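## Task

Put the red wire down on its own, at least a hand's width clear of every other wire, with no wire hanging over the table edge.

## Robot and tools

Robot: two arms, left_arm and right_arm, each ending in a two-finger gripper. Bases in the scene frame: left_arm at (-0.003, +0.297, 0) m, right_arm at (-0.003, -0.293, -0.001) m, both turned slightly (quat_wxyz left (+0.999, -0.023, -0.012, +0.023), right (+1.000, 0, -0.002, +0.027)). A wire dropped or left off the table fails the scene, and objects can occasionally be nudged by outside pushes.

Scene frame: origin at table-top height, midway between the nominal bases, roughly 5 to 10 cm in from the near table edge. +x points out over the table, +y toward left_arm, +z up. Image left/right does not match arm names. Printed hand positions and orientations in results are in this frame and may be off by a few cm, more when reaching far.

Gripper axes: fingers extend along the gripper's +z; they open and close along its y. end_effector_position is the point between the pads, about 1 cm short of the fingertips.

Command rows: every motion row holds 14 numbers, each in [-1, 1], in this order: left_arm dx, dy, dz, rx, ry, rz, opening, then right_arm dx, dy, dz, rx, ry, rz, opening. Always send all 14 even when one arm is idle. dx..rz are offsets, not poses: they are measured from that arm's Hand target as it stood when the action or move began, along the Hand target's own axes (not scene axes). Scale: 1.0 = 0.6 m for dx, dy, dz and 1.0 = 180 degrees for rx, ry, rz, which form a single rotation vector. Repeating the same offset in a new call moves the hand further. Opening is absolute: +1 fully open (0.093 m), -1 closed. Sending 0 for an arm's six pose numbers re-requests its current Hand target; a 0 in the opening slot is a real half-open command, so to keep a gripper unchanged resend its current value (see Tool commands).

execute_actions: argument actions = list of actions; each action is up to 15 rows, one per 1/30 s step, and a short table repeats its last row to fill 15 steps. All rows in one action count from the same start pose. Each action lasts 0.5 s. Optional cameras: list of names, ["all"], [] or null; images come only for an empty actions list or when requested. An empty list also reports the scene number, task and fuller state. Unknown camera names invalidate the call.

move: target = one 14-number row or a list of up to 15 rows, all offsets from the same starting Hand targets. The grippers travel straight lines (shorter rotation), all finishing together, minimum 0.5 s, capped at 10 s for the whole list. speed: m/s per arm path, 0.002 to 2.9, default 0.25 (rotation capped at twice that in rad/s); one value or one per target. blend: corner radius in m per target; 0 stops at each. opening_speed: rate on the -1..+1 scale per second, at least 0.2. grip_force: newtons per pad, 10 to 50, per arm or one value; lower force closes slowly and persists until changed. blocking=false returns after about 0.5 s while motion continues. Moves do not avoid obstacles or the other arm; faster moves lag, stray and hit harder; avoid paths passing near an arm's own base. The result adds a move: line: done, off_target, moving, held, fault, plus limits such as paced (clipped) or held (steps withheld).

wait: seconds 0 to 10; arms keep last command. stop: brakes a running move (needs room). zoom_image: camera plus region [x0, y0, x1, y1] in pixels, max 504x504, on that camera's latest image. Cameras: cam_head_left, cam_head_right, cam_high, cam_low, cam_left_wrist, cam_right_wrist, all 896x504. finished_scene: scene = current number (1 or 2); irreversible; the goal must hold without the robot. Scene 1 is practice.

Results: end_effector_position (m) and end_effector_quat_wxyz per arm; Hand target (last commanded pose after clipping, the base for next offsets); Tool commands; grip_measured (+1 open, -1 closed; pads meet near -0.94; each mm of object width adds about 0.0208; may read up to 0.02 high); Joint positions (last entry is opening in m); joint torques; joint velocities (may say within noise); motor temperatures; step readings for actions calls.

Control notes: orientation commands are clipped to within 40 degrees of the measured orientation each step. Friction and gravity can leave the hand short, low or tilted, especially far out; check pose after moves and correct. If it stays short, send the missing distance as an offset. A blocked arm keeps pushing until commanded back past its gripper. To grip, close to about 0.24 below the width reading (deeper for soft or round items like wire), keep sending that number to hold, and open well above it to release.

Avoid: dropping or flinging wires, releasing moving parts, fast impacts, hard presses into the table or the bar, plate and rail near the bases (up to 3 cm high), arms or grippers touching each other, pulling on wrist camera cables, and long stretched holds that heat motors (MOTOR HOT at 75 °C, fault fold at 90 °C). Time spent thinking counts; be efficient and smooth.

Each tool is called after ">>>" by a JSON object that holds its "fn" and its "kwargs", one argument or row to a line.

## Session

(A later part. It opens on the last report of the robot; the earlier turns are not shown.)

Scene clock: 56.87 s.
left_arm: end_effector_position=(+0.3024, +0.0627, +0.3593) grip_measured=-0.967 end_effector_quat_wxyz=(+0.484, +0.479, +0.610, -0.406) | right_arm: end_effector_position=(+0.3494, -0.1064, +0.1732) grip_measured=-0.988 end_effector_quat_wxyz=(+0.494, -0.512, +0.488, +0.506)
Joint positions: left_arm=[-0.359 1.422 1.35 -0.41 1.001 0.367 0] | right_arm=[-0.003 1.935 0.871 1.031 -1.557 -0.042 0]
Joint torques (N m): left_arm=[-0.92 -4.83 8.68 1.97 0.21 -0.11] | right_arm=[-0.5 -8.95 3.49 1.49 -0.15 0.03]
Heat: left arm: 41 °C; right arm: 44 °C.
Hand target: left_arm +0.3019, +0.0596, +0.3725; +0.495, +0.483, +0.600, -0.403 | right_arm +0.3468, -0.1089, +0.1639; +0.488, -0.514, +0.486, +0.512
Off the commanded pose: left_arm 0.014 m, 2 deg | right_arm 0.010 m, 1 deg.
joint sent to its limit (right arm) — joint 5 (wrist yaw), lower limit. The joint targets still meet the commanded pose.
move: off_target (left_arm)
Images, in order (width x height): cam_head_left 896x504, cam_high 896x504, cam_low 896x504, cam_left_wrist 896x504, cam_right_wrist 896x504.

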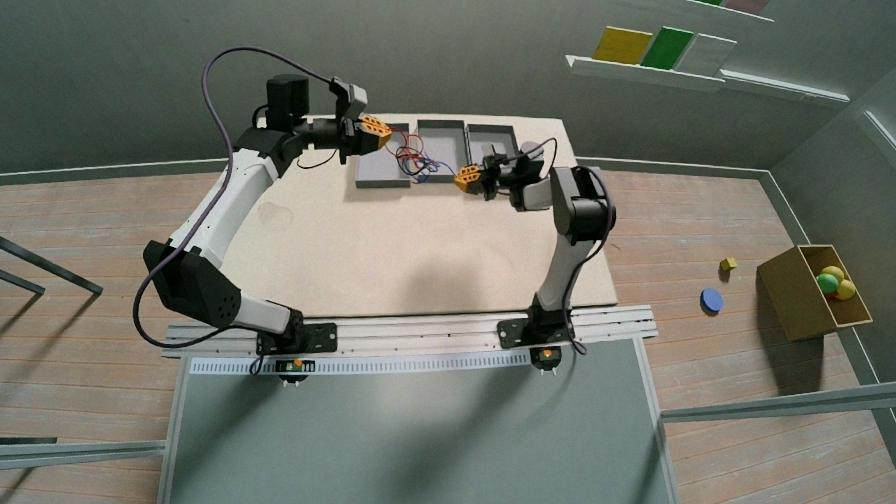

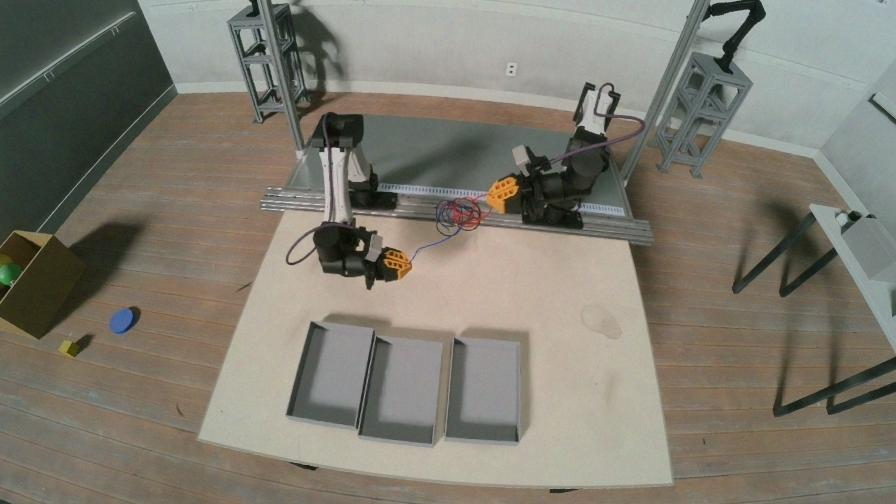

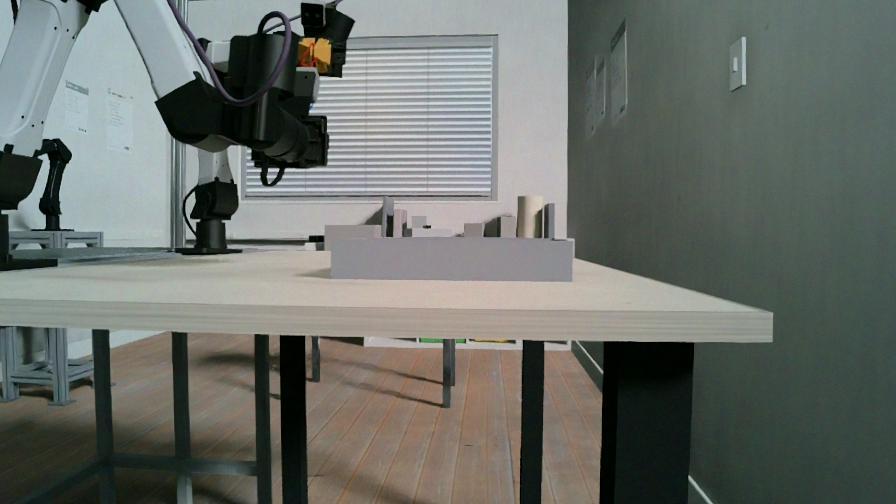

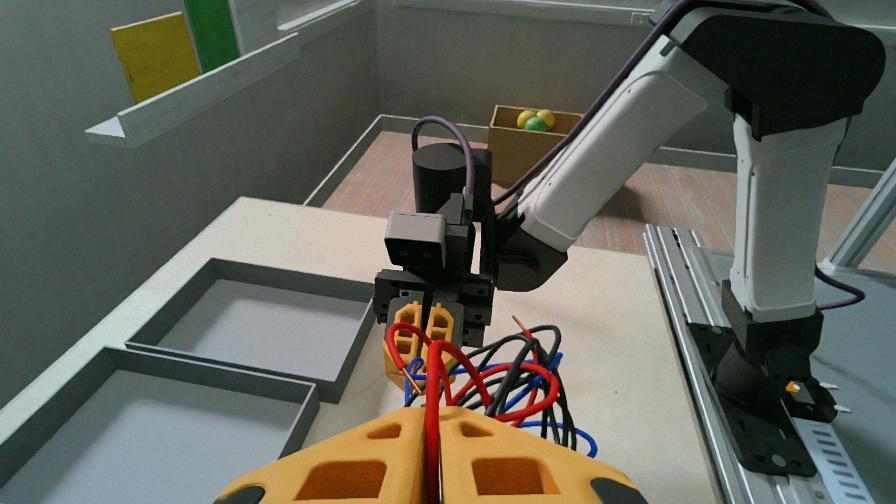

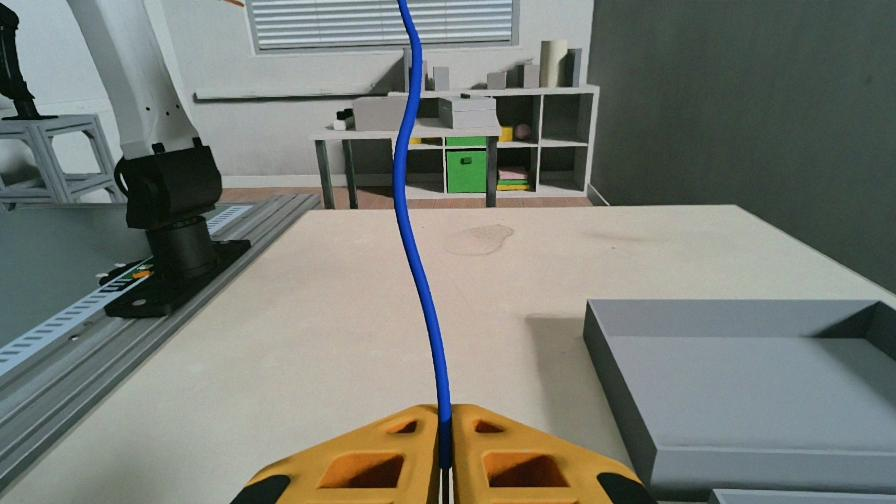

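>>> {"fn": "move", "kwargs": {
  "target": [0,0,0,0,0,0,-1,0.1,-0.05,-0.28,0.22,0,0,-1],
  "cameras": ["cam_right_wrist","cam_left_wrist","cam_high","cam_head_left","cam_low"],
  "speed": 0.08
}}

>>> {"fn": "zoom_image", "kwargs": {
  "camera": "cam_high",
  "region": [330, 180, 530, 300]
}}

>>> {"fn": "zoom_image", "kwargs": {
  "camera": "cam_low",
  "region": [200, 20, 420, 240]
}}

Scene clock: 69.00 s.
left_arm: end_effector_position=(+0.3024, +0.0627, +0.3593) grip_measured=-0.967 end_effector_quat_wxyz=(+0.484, +0.479, +0.610, -0.406) | right_arm: end_effector_position=(+0.3852, -0.2709, +0.1110) grip_measured=-0.988 end_effector_quat_wxyz=(+0.633, -0.336, +0.620, +0.319)
Joint positions: left_arm=[-0.359 1.422 1.35 -0.41 1.001 0.367 0] | right_arm=[-0.432 2.081 0.642 1.453 -1.341 -0.015 0]
Joint torques (N m): left_arm=[-0.9 -4.81 8.65 1.96 0.21 -0.11] | right_arm=[-0.73 -8.28 2.17 1.77 0.2 0.28]
Heat: left arm: 42 °C; right arm: 45 °C.
Hand target: left_arm +0.3019, +0.0596, +0.3725; +0.495, +0.483, +0.600, -0.403 | right_arm +0.3859, -0.2750, +0.1038; +0.633, -0.318, +0.631, +0.318
Off the commanded pose: left_arm 0.014 m, 2 deg | right_arm 0.008 m, 2 deg.
move: off_target (left_arm)
Images, in order (width x height): cam_head_left 896x504, cam_high 896x504, cam_low 896x504, cam_left_wrist 896x504, cam_right_wrist 896x504.

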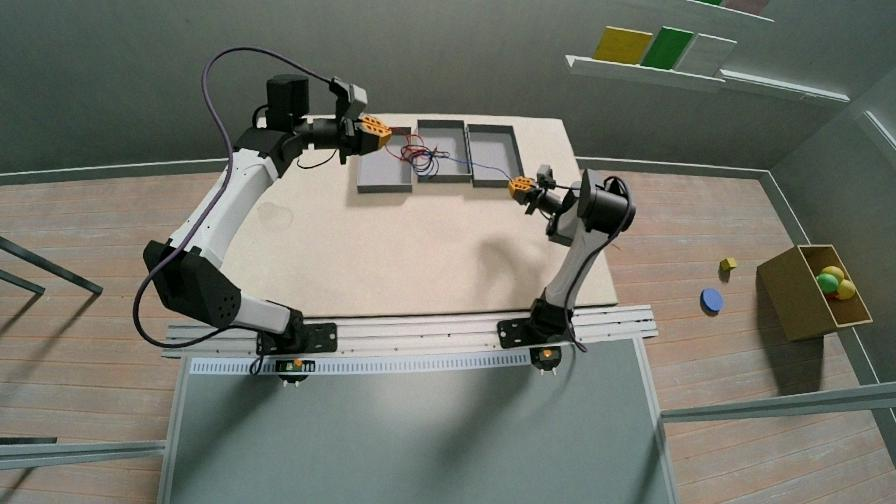

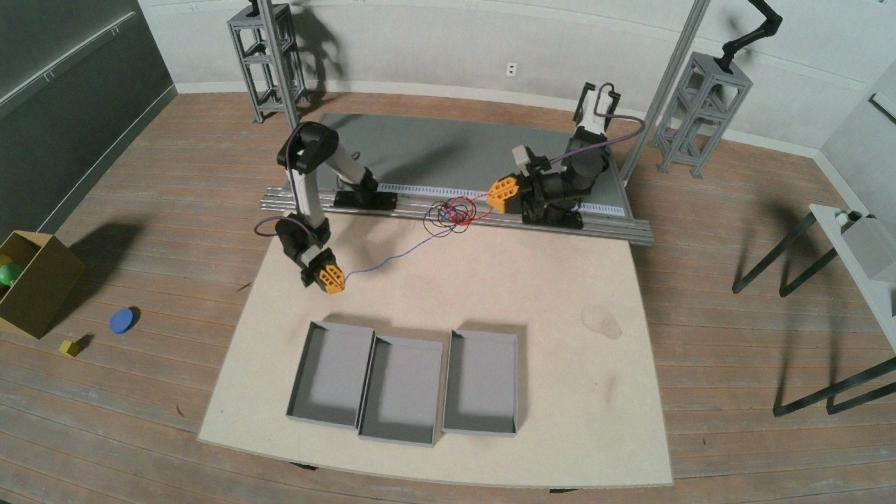

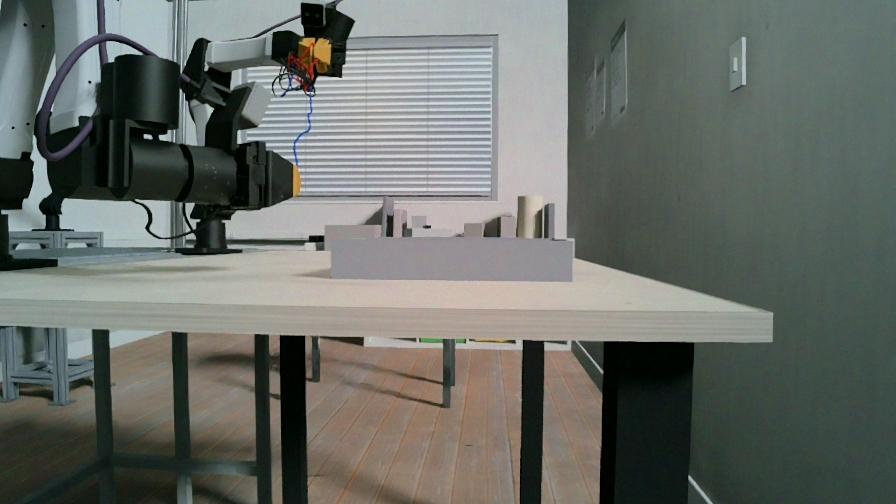

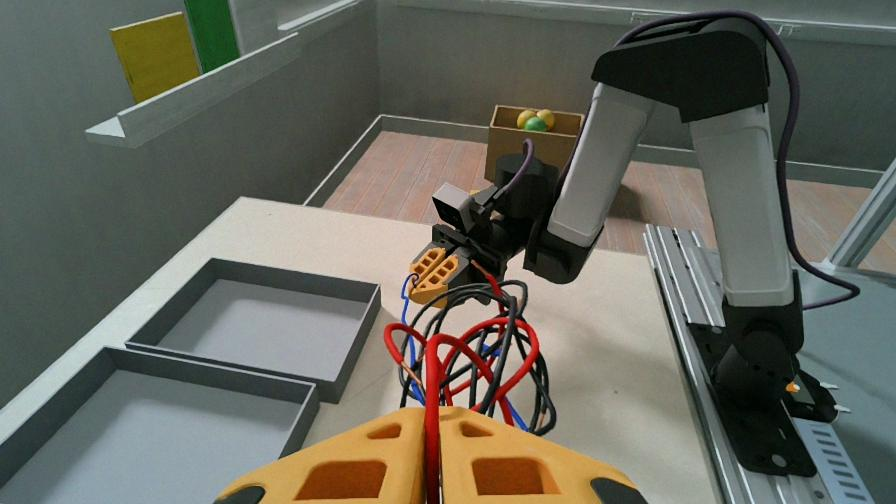

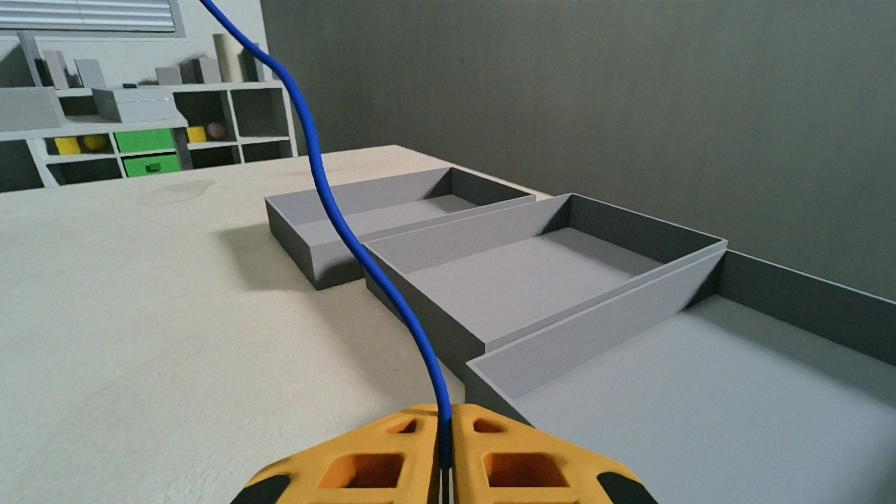

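Scaled by 2.520 from the camera's 896x504 image, which has a finer 1280x720 frame.

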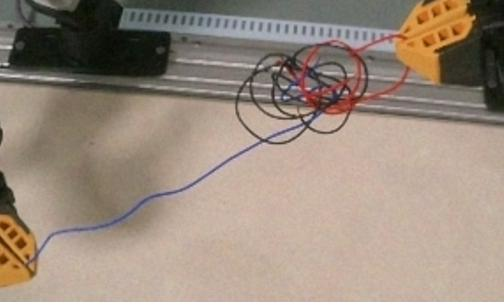

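Scaled by 2.291 from the camera's 896x504 image, which has a finer 1280x720 frame.

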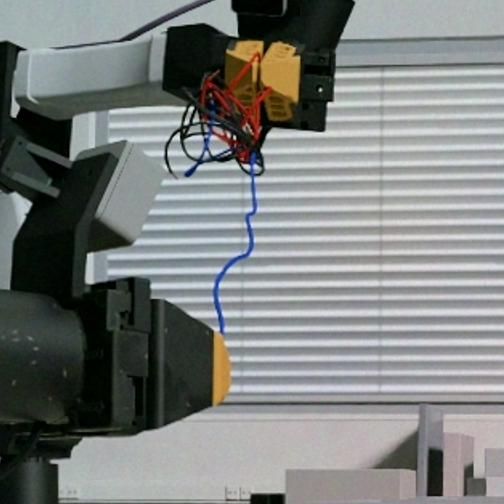

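>>> {"fn": "move", "kwargs": {
  "target": [-0.062,0.042,-0.21,0,0,0,-1,0.05,-0.12,-0.16,0.1,0,0,-1],
  "cameras": ["cam_right_wrist","cam_left_wrist","cam_high","cam_head_left","cam_low"],
  "speed": 0.08
}}

>>> {"fn": "zoom_image", "kwargs": {
  "camera": "cam_high",
  "region": [330, 180, 530, 300]
}}

>>> {"fn": "zoom_image", "kwargs": {
  "camera": "cam_low",
  "region": [200, 20, 420, 240]
}}

Scene clock: 77.87 s.
left_arm: end_effector_position=(+0.3003, +0.1784, +0.4270) grip_measured=-0.967 end_effector_quat_wxyz=(+0.486, +0.477, +0.610, -0.405) | right_arm: end_effector_position=(+0.3820, -0.3874, +0.0713) grip_measured=-0.988 end_effector_quat_wxyz=(+0.660, -0.210, +0.681, +0.240)
Joint positions: left_arm=[0.031 1.644 2.011 -1.461 1.288 1.032 0] | right_arm=[-0.717 2.226 0.671 1.487 -1.311 -0.015 0]
Joint torques (N m): left_arm=[0.23 -4.14 6.98 1.07 0.68 0.14] | right_arm=[-0.4 -9.03 4.1 2.18 0.16 0.13]
Heat: left arm: 42 °C; right arm: 45 °C.
Hand target: left_arm +0.3024, +0.1793, +0.4323; +0.495, +0.483, +0.600, -0.403 | right_arm +0.3867, -0.3950, +0.0738; +0.675, -0.215, +0.672, +0.215
Off the commanded pose: left_arm 0.006 m, 2 deg | right_arm 0.009 m, 4 deg.
move: off_target (right_arm)
Images, in order (width x height): cam_head_left 896x504, cam_high 896x504, cam_low 896x504, cam_left_wrist 896x504, cam_right_wrist 896x504.

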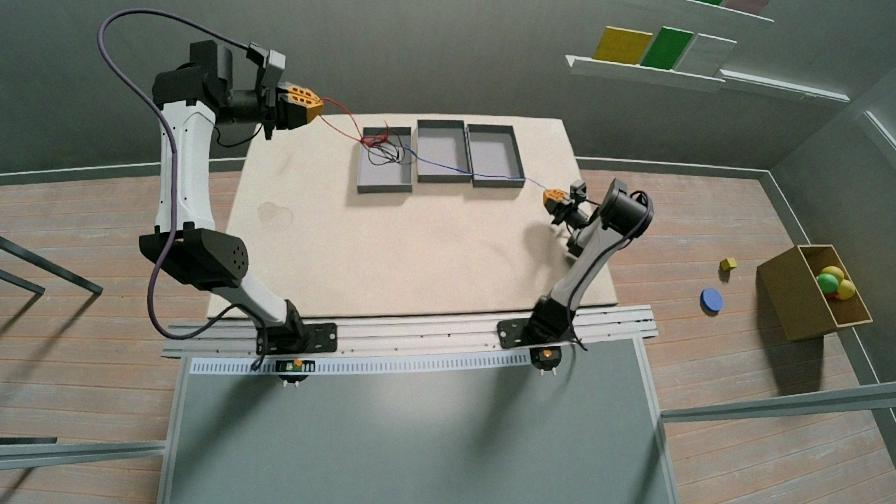

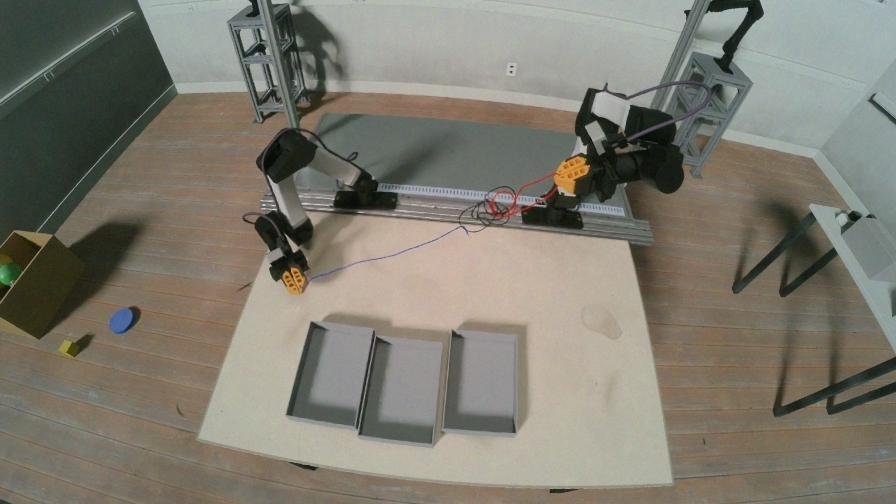

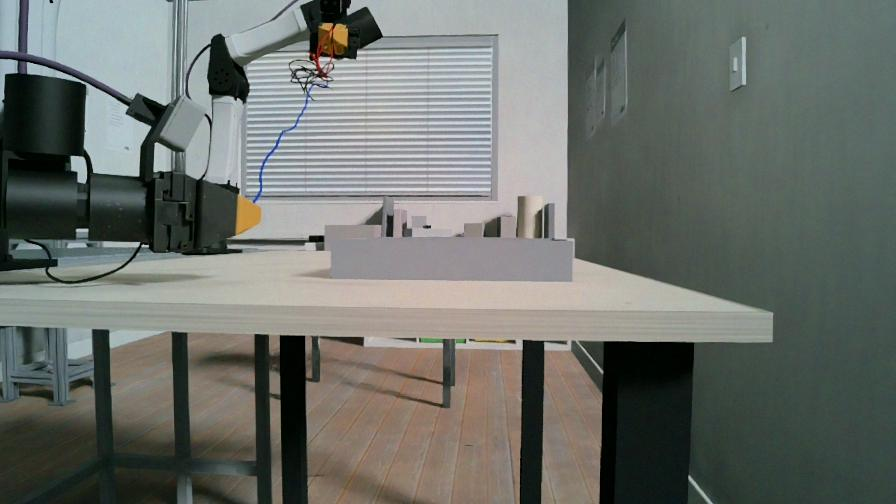

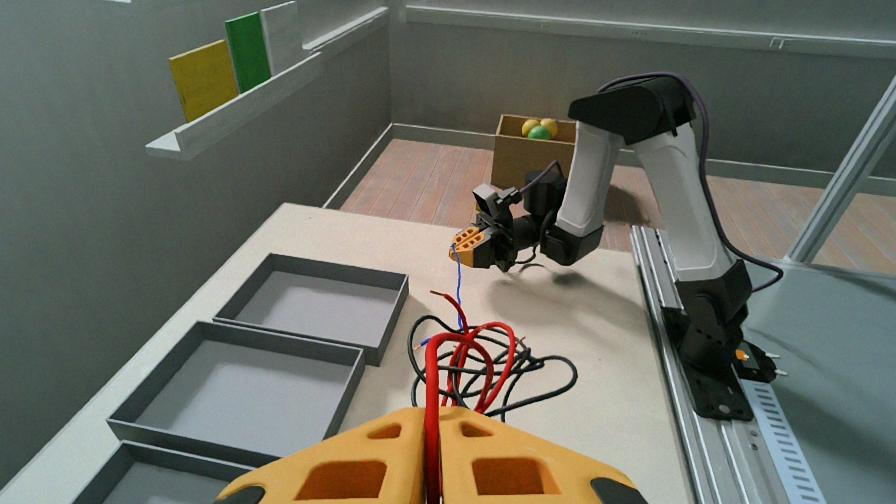

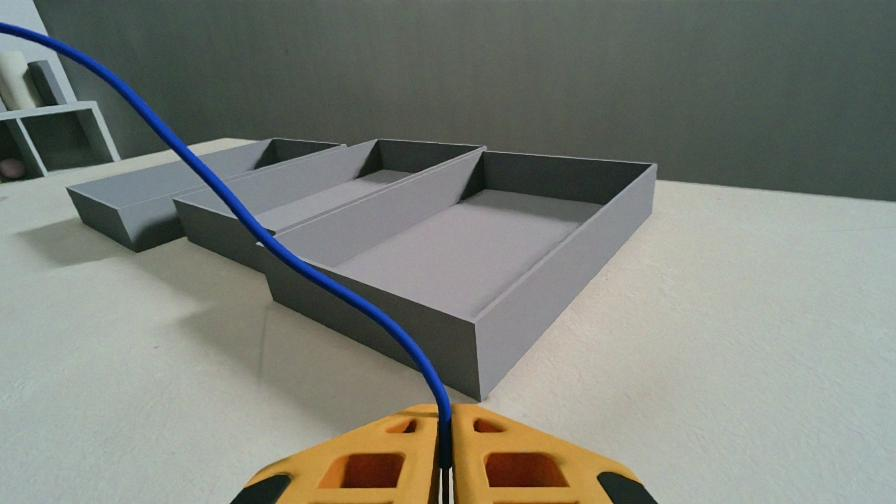

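Scaled by 2.520 from the camera's 896x504 image, which has a finer 1280x720 frame.

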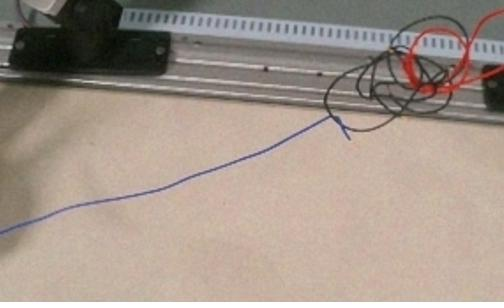

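Scaled by 2.291 from the camera's 896x504 image, which has a finer 1280x720 frame.

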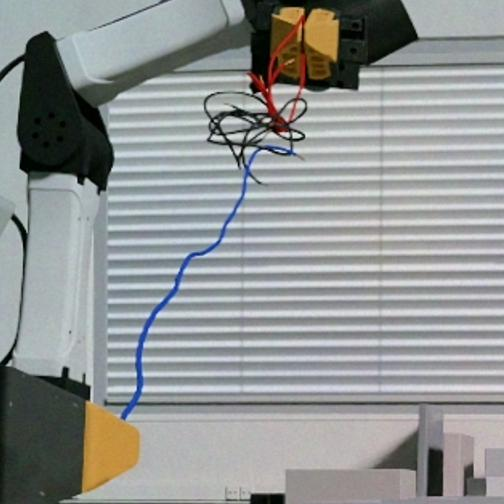

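>>> {"fn": "move", "kwargs": {
  "target": [0,0,-0.12,0,0,0,-1,0,0,0,0,0,0,-1],
  "cameras": ["cam_right_wrist","cam_left_wrist","cam_high","cam_head_left","cam_low"],
  "speed": 0.08
}}

>>> {"fn": "zoom_image", "kwargs": {
  "camera": "cam_high",
  "region": [330, 180, 530, 300]
}}

>>> {"fn": "zoom_image", "kwargs": {
  "camera": "cam_low",
  "region": [200, 20, 420, 240]
}}

Scene clock: 84.37 s.
left_arm: end_effector_position=(+0.2969, +0.2500, +0.4381) grip_measured=-0.967 end_effector_quat_wxyz=(+0.552, +0.409, +0.627, -0.366) | right_arm: end_effector_position=(+0.3824, -0.3879, +0.0713) grip_measured=-0.988 end_effector_quat_wxyz=(+0.660, -0.208, +0.681, +0.239)
Joint positions: left_arm=[0.29 1.599 1.987 -1.575 1.384 1.169 0] | right_arm=[-0.717 2.226 0.671 1.487 -1.307 -0.015 0]
Joint torques (N m): left_arm=[0.17 -6.65 4.36 0.84 0.72 0.17] | right_arm=[-0.51 -8.81 3.88 2.19 0.01 0.11]
Heat: left arm: 41 °C; right arm: 46 °C.
Hand target: left_arm +0.2876, +0.2485, +0.4457; +0.495, +0.483, +0.600, -0.403 | right_arm +0.3867, -0.3950, +0.0738; +0.675, -0.215, +0.672, +0.215
Off the commanded pose: left_arm 0.012 m, 12 deg | right_arm 0.009 m, 3 deg.
joint sent to its limit (left arm) — joint 4 (wrist pitch), lower limit. The joint targets are off in orientation, not in position.
move: off_target (left_arm, right_arm)
Images, in order (width x height): cam_head_left 896x504, cam_high 896x504, cam_low 896x504, cam_left_wrist 896x504, cam_right_wrist 896x504.

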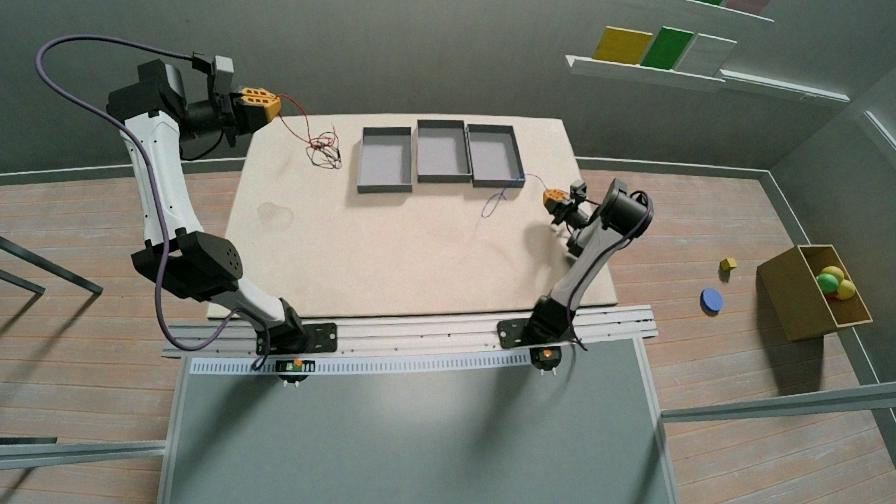

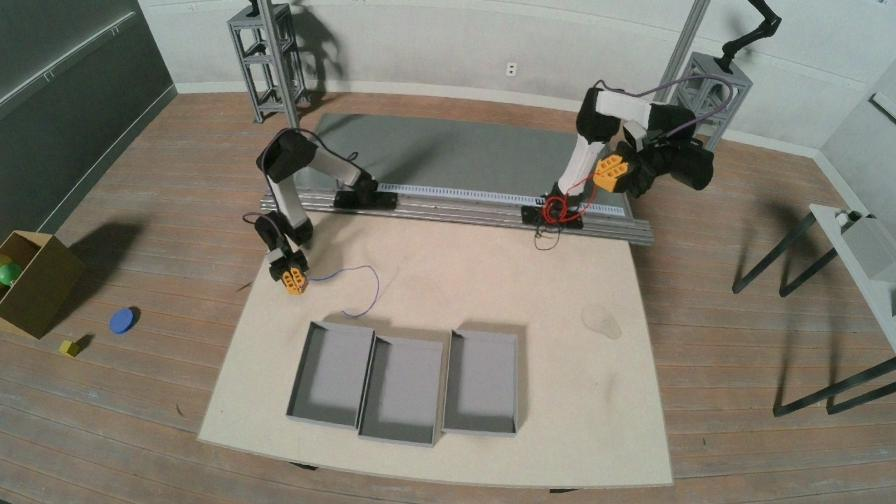

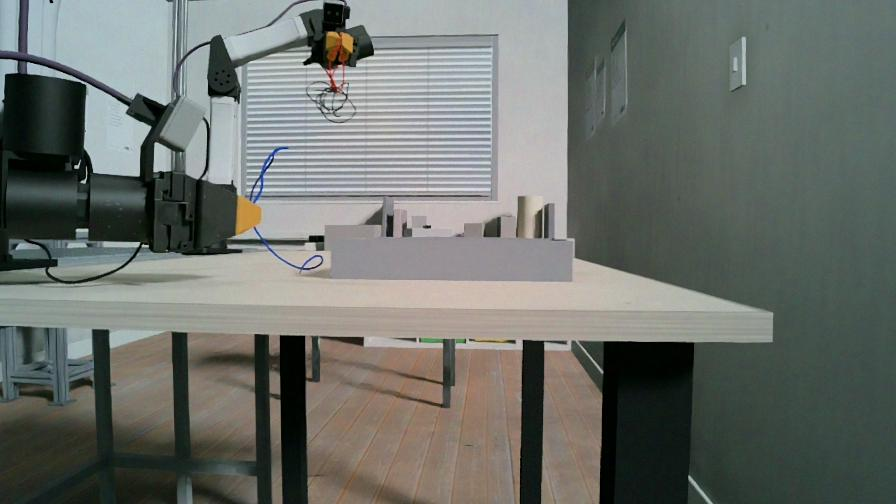

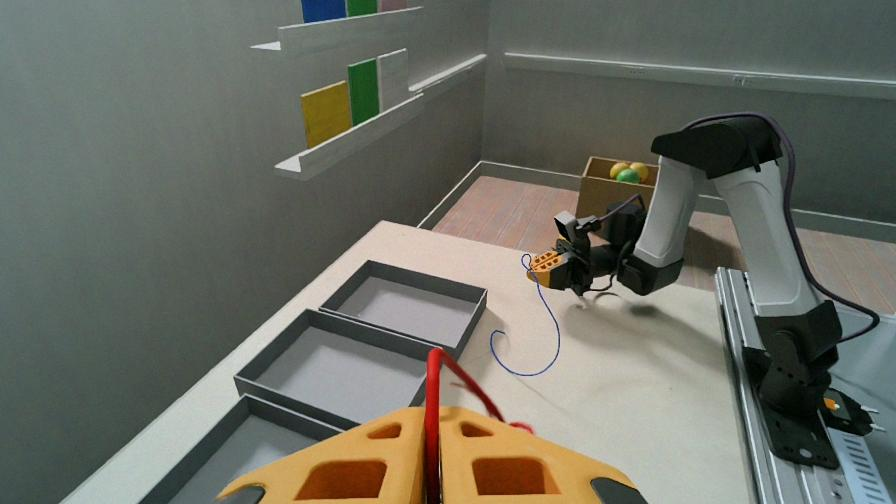

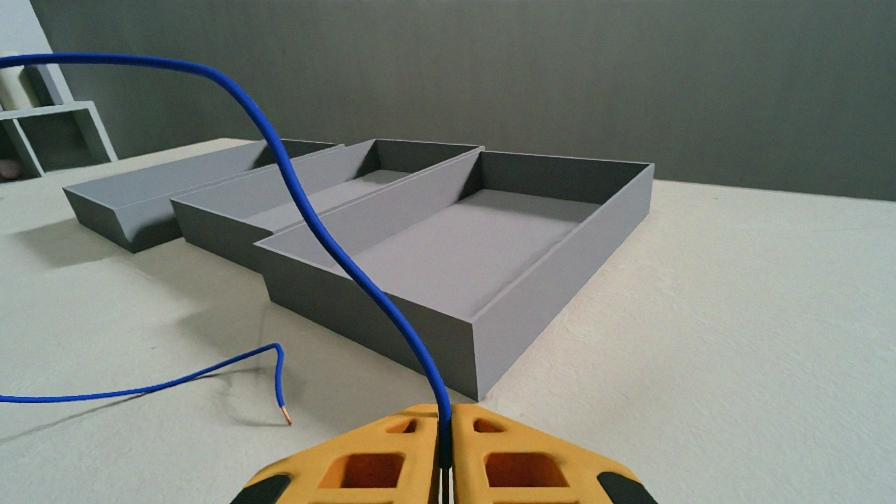

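Scaled by 2.520 from the camera's 896x504 image, which has a finer 1280x720 frame.

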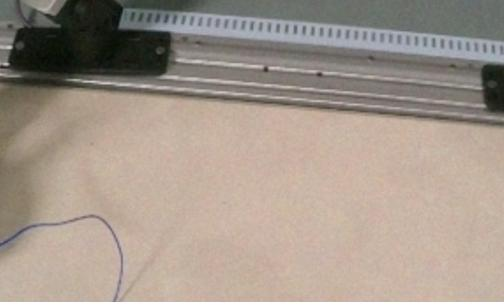

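Scaled by 2.291 from the camera's 896x504 image, which has a finer 1280x720 frame.

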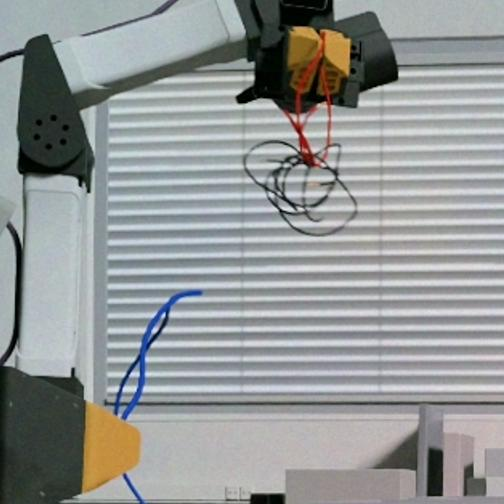

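>>> {"fn": "move", "kwargs": {
  "target": [
    [-0.015,-0.046,0.313,0,0,0,-1,0.045,-0.03,0.04,0,0,0,-1],
    [-0.015,-0.046,0.313,0,0,0,-1,0.045,-0.03,0.04,0,0,0,-0.2]
  ],
  "cameras": ["cam_right_wrist","cam_left_wrist","cam_high","cam_head_left","cam_low"],
  "speed": 0.1
}}

>>> {"fn": "zoom_image", "kwargs": {
  "camera": "cam_high",
  "region": [380, 180, 560, 300]
}}

>>> {"fn": "zoom_image", "kwargs": {
  "camera": "cam_low",
  "region": [200, 20, 420, 240]
}}

Scene clock: 95.83 s.
left_arm: end_effector_position=(+0.2953, +0.0644, +0.4194) grip_measured=-0.967 end_effector_quat_wxyz=(+0.491, +0.483, +0.603, -0.403) | right_arm: end_effector_position=(+0.4120, -0.3949, +0.0439) grip_measured=-0.201 end_effector_quat_wxyz=(+0.659, -0.203, +0.685, +0.235)
Joint positions: left_arm=[-0.367 1.461 1.621 -0.619 0.997 0.367 0] | right_arm=[-0.678 2.371 0.804 1.491 -1.255 -0.015 0.036]
Joint torques (N m): left_arm=[-0.69 -3.88 6.02 2.25 0.18 -0.14] | right_arm=[1.07 -10.09 3.66 2.36 0.12 0.12]
Motor temperatures (°C): left_arm=[26 35 39 34 28 25 27] | right_arm=[27 47 35 37 27 24 30]
Heat: left arm: 39 °C; right arm: 47 °C.
Hand target: left_arm +0.2996, +0.0606, +0.4198; +0.495, +0.483, +0.600, -0.403 | right_arm +0.4167, -0.3957, +0.0468; +0.675, -0.215, +0.673, +0.215
Off the commanded pose: left_arm 0.006 m, 1 deg | right_arm 0.006 m, 4 deg.
move: off_target (right_arm); target 2's new opening was sent with right_arm's hand 0.007 m and 4 deg from that target
Images, in order (width x height): cam_head_left 896x504, cam_high 896x504, cam_low 896x504, cam_left_wrist 896x504, cam_right_wrist 896x504.

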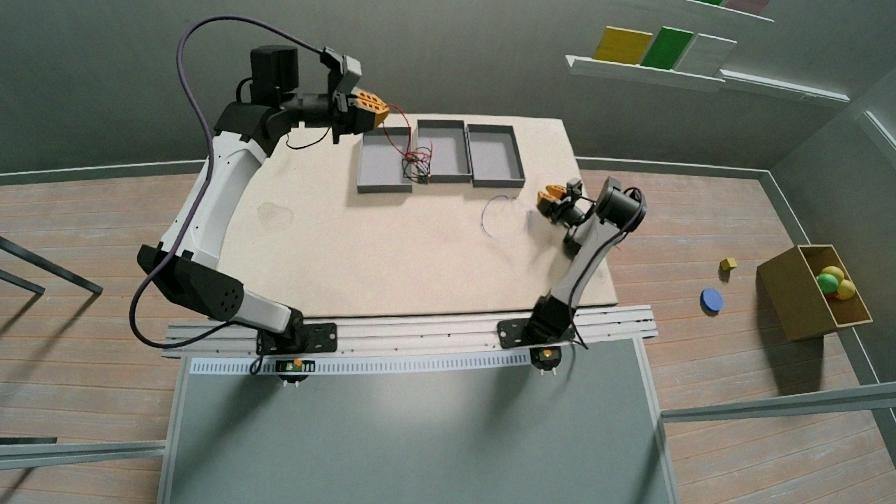

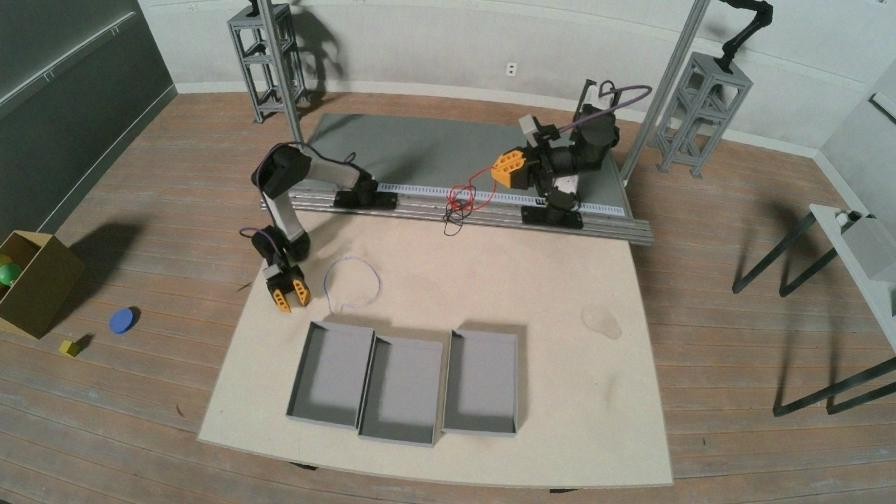

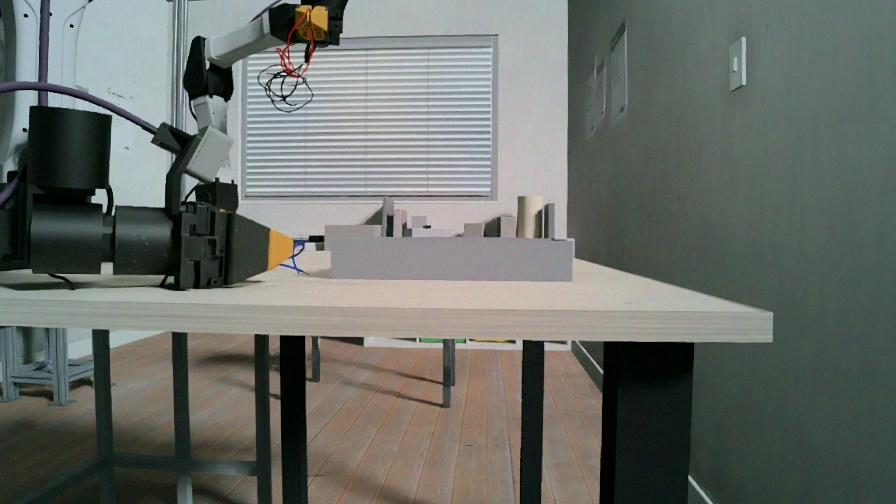

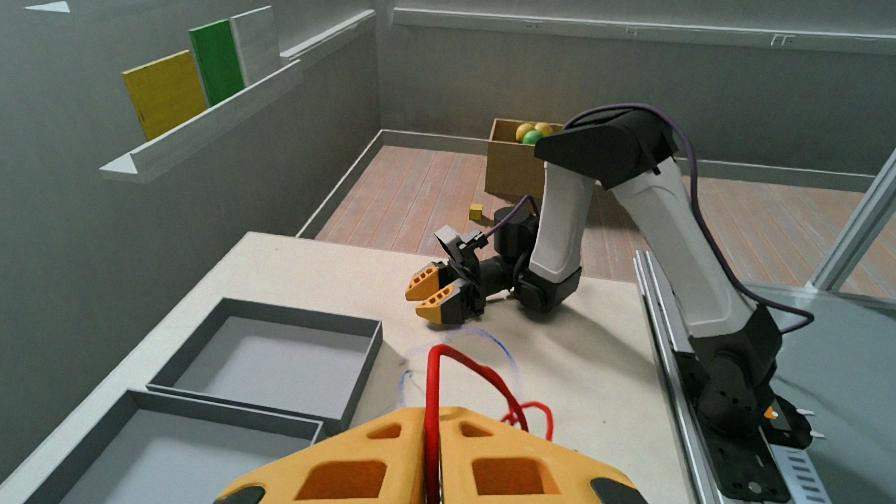

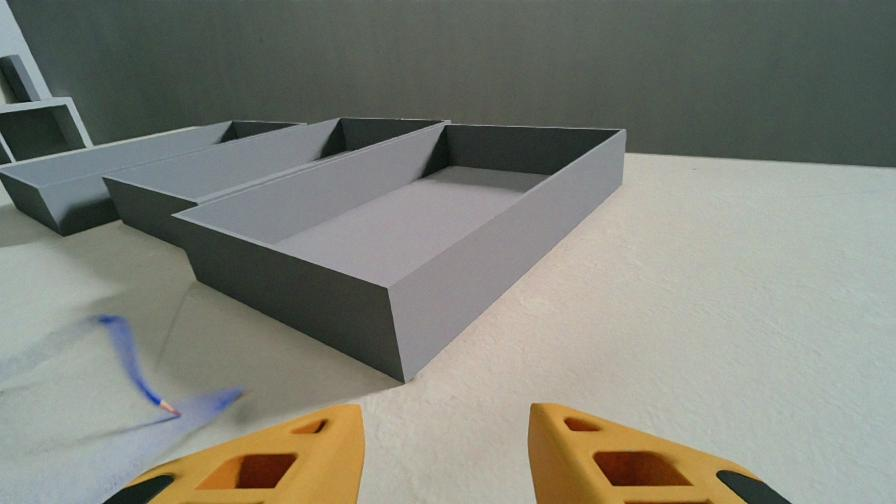

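Scaled by 2.800 from the camera's 896x504 image, which has a finer 1280x720 frame.

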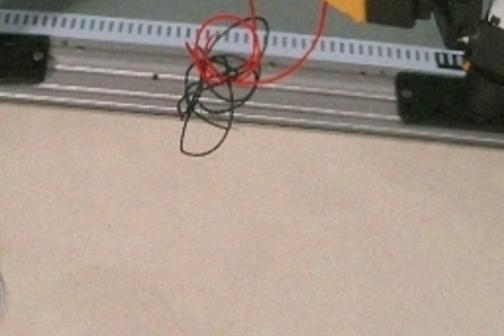

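Scaled by 2.291 from the camera's 896x504 image, which has a finer 1280x720 frame.

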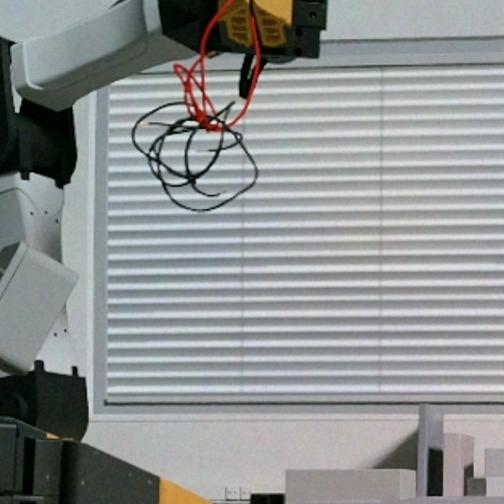

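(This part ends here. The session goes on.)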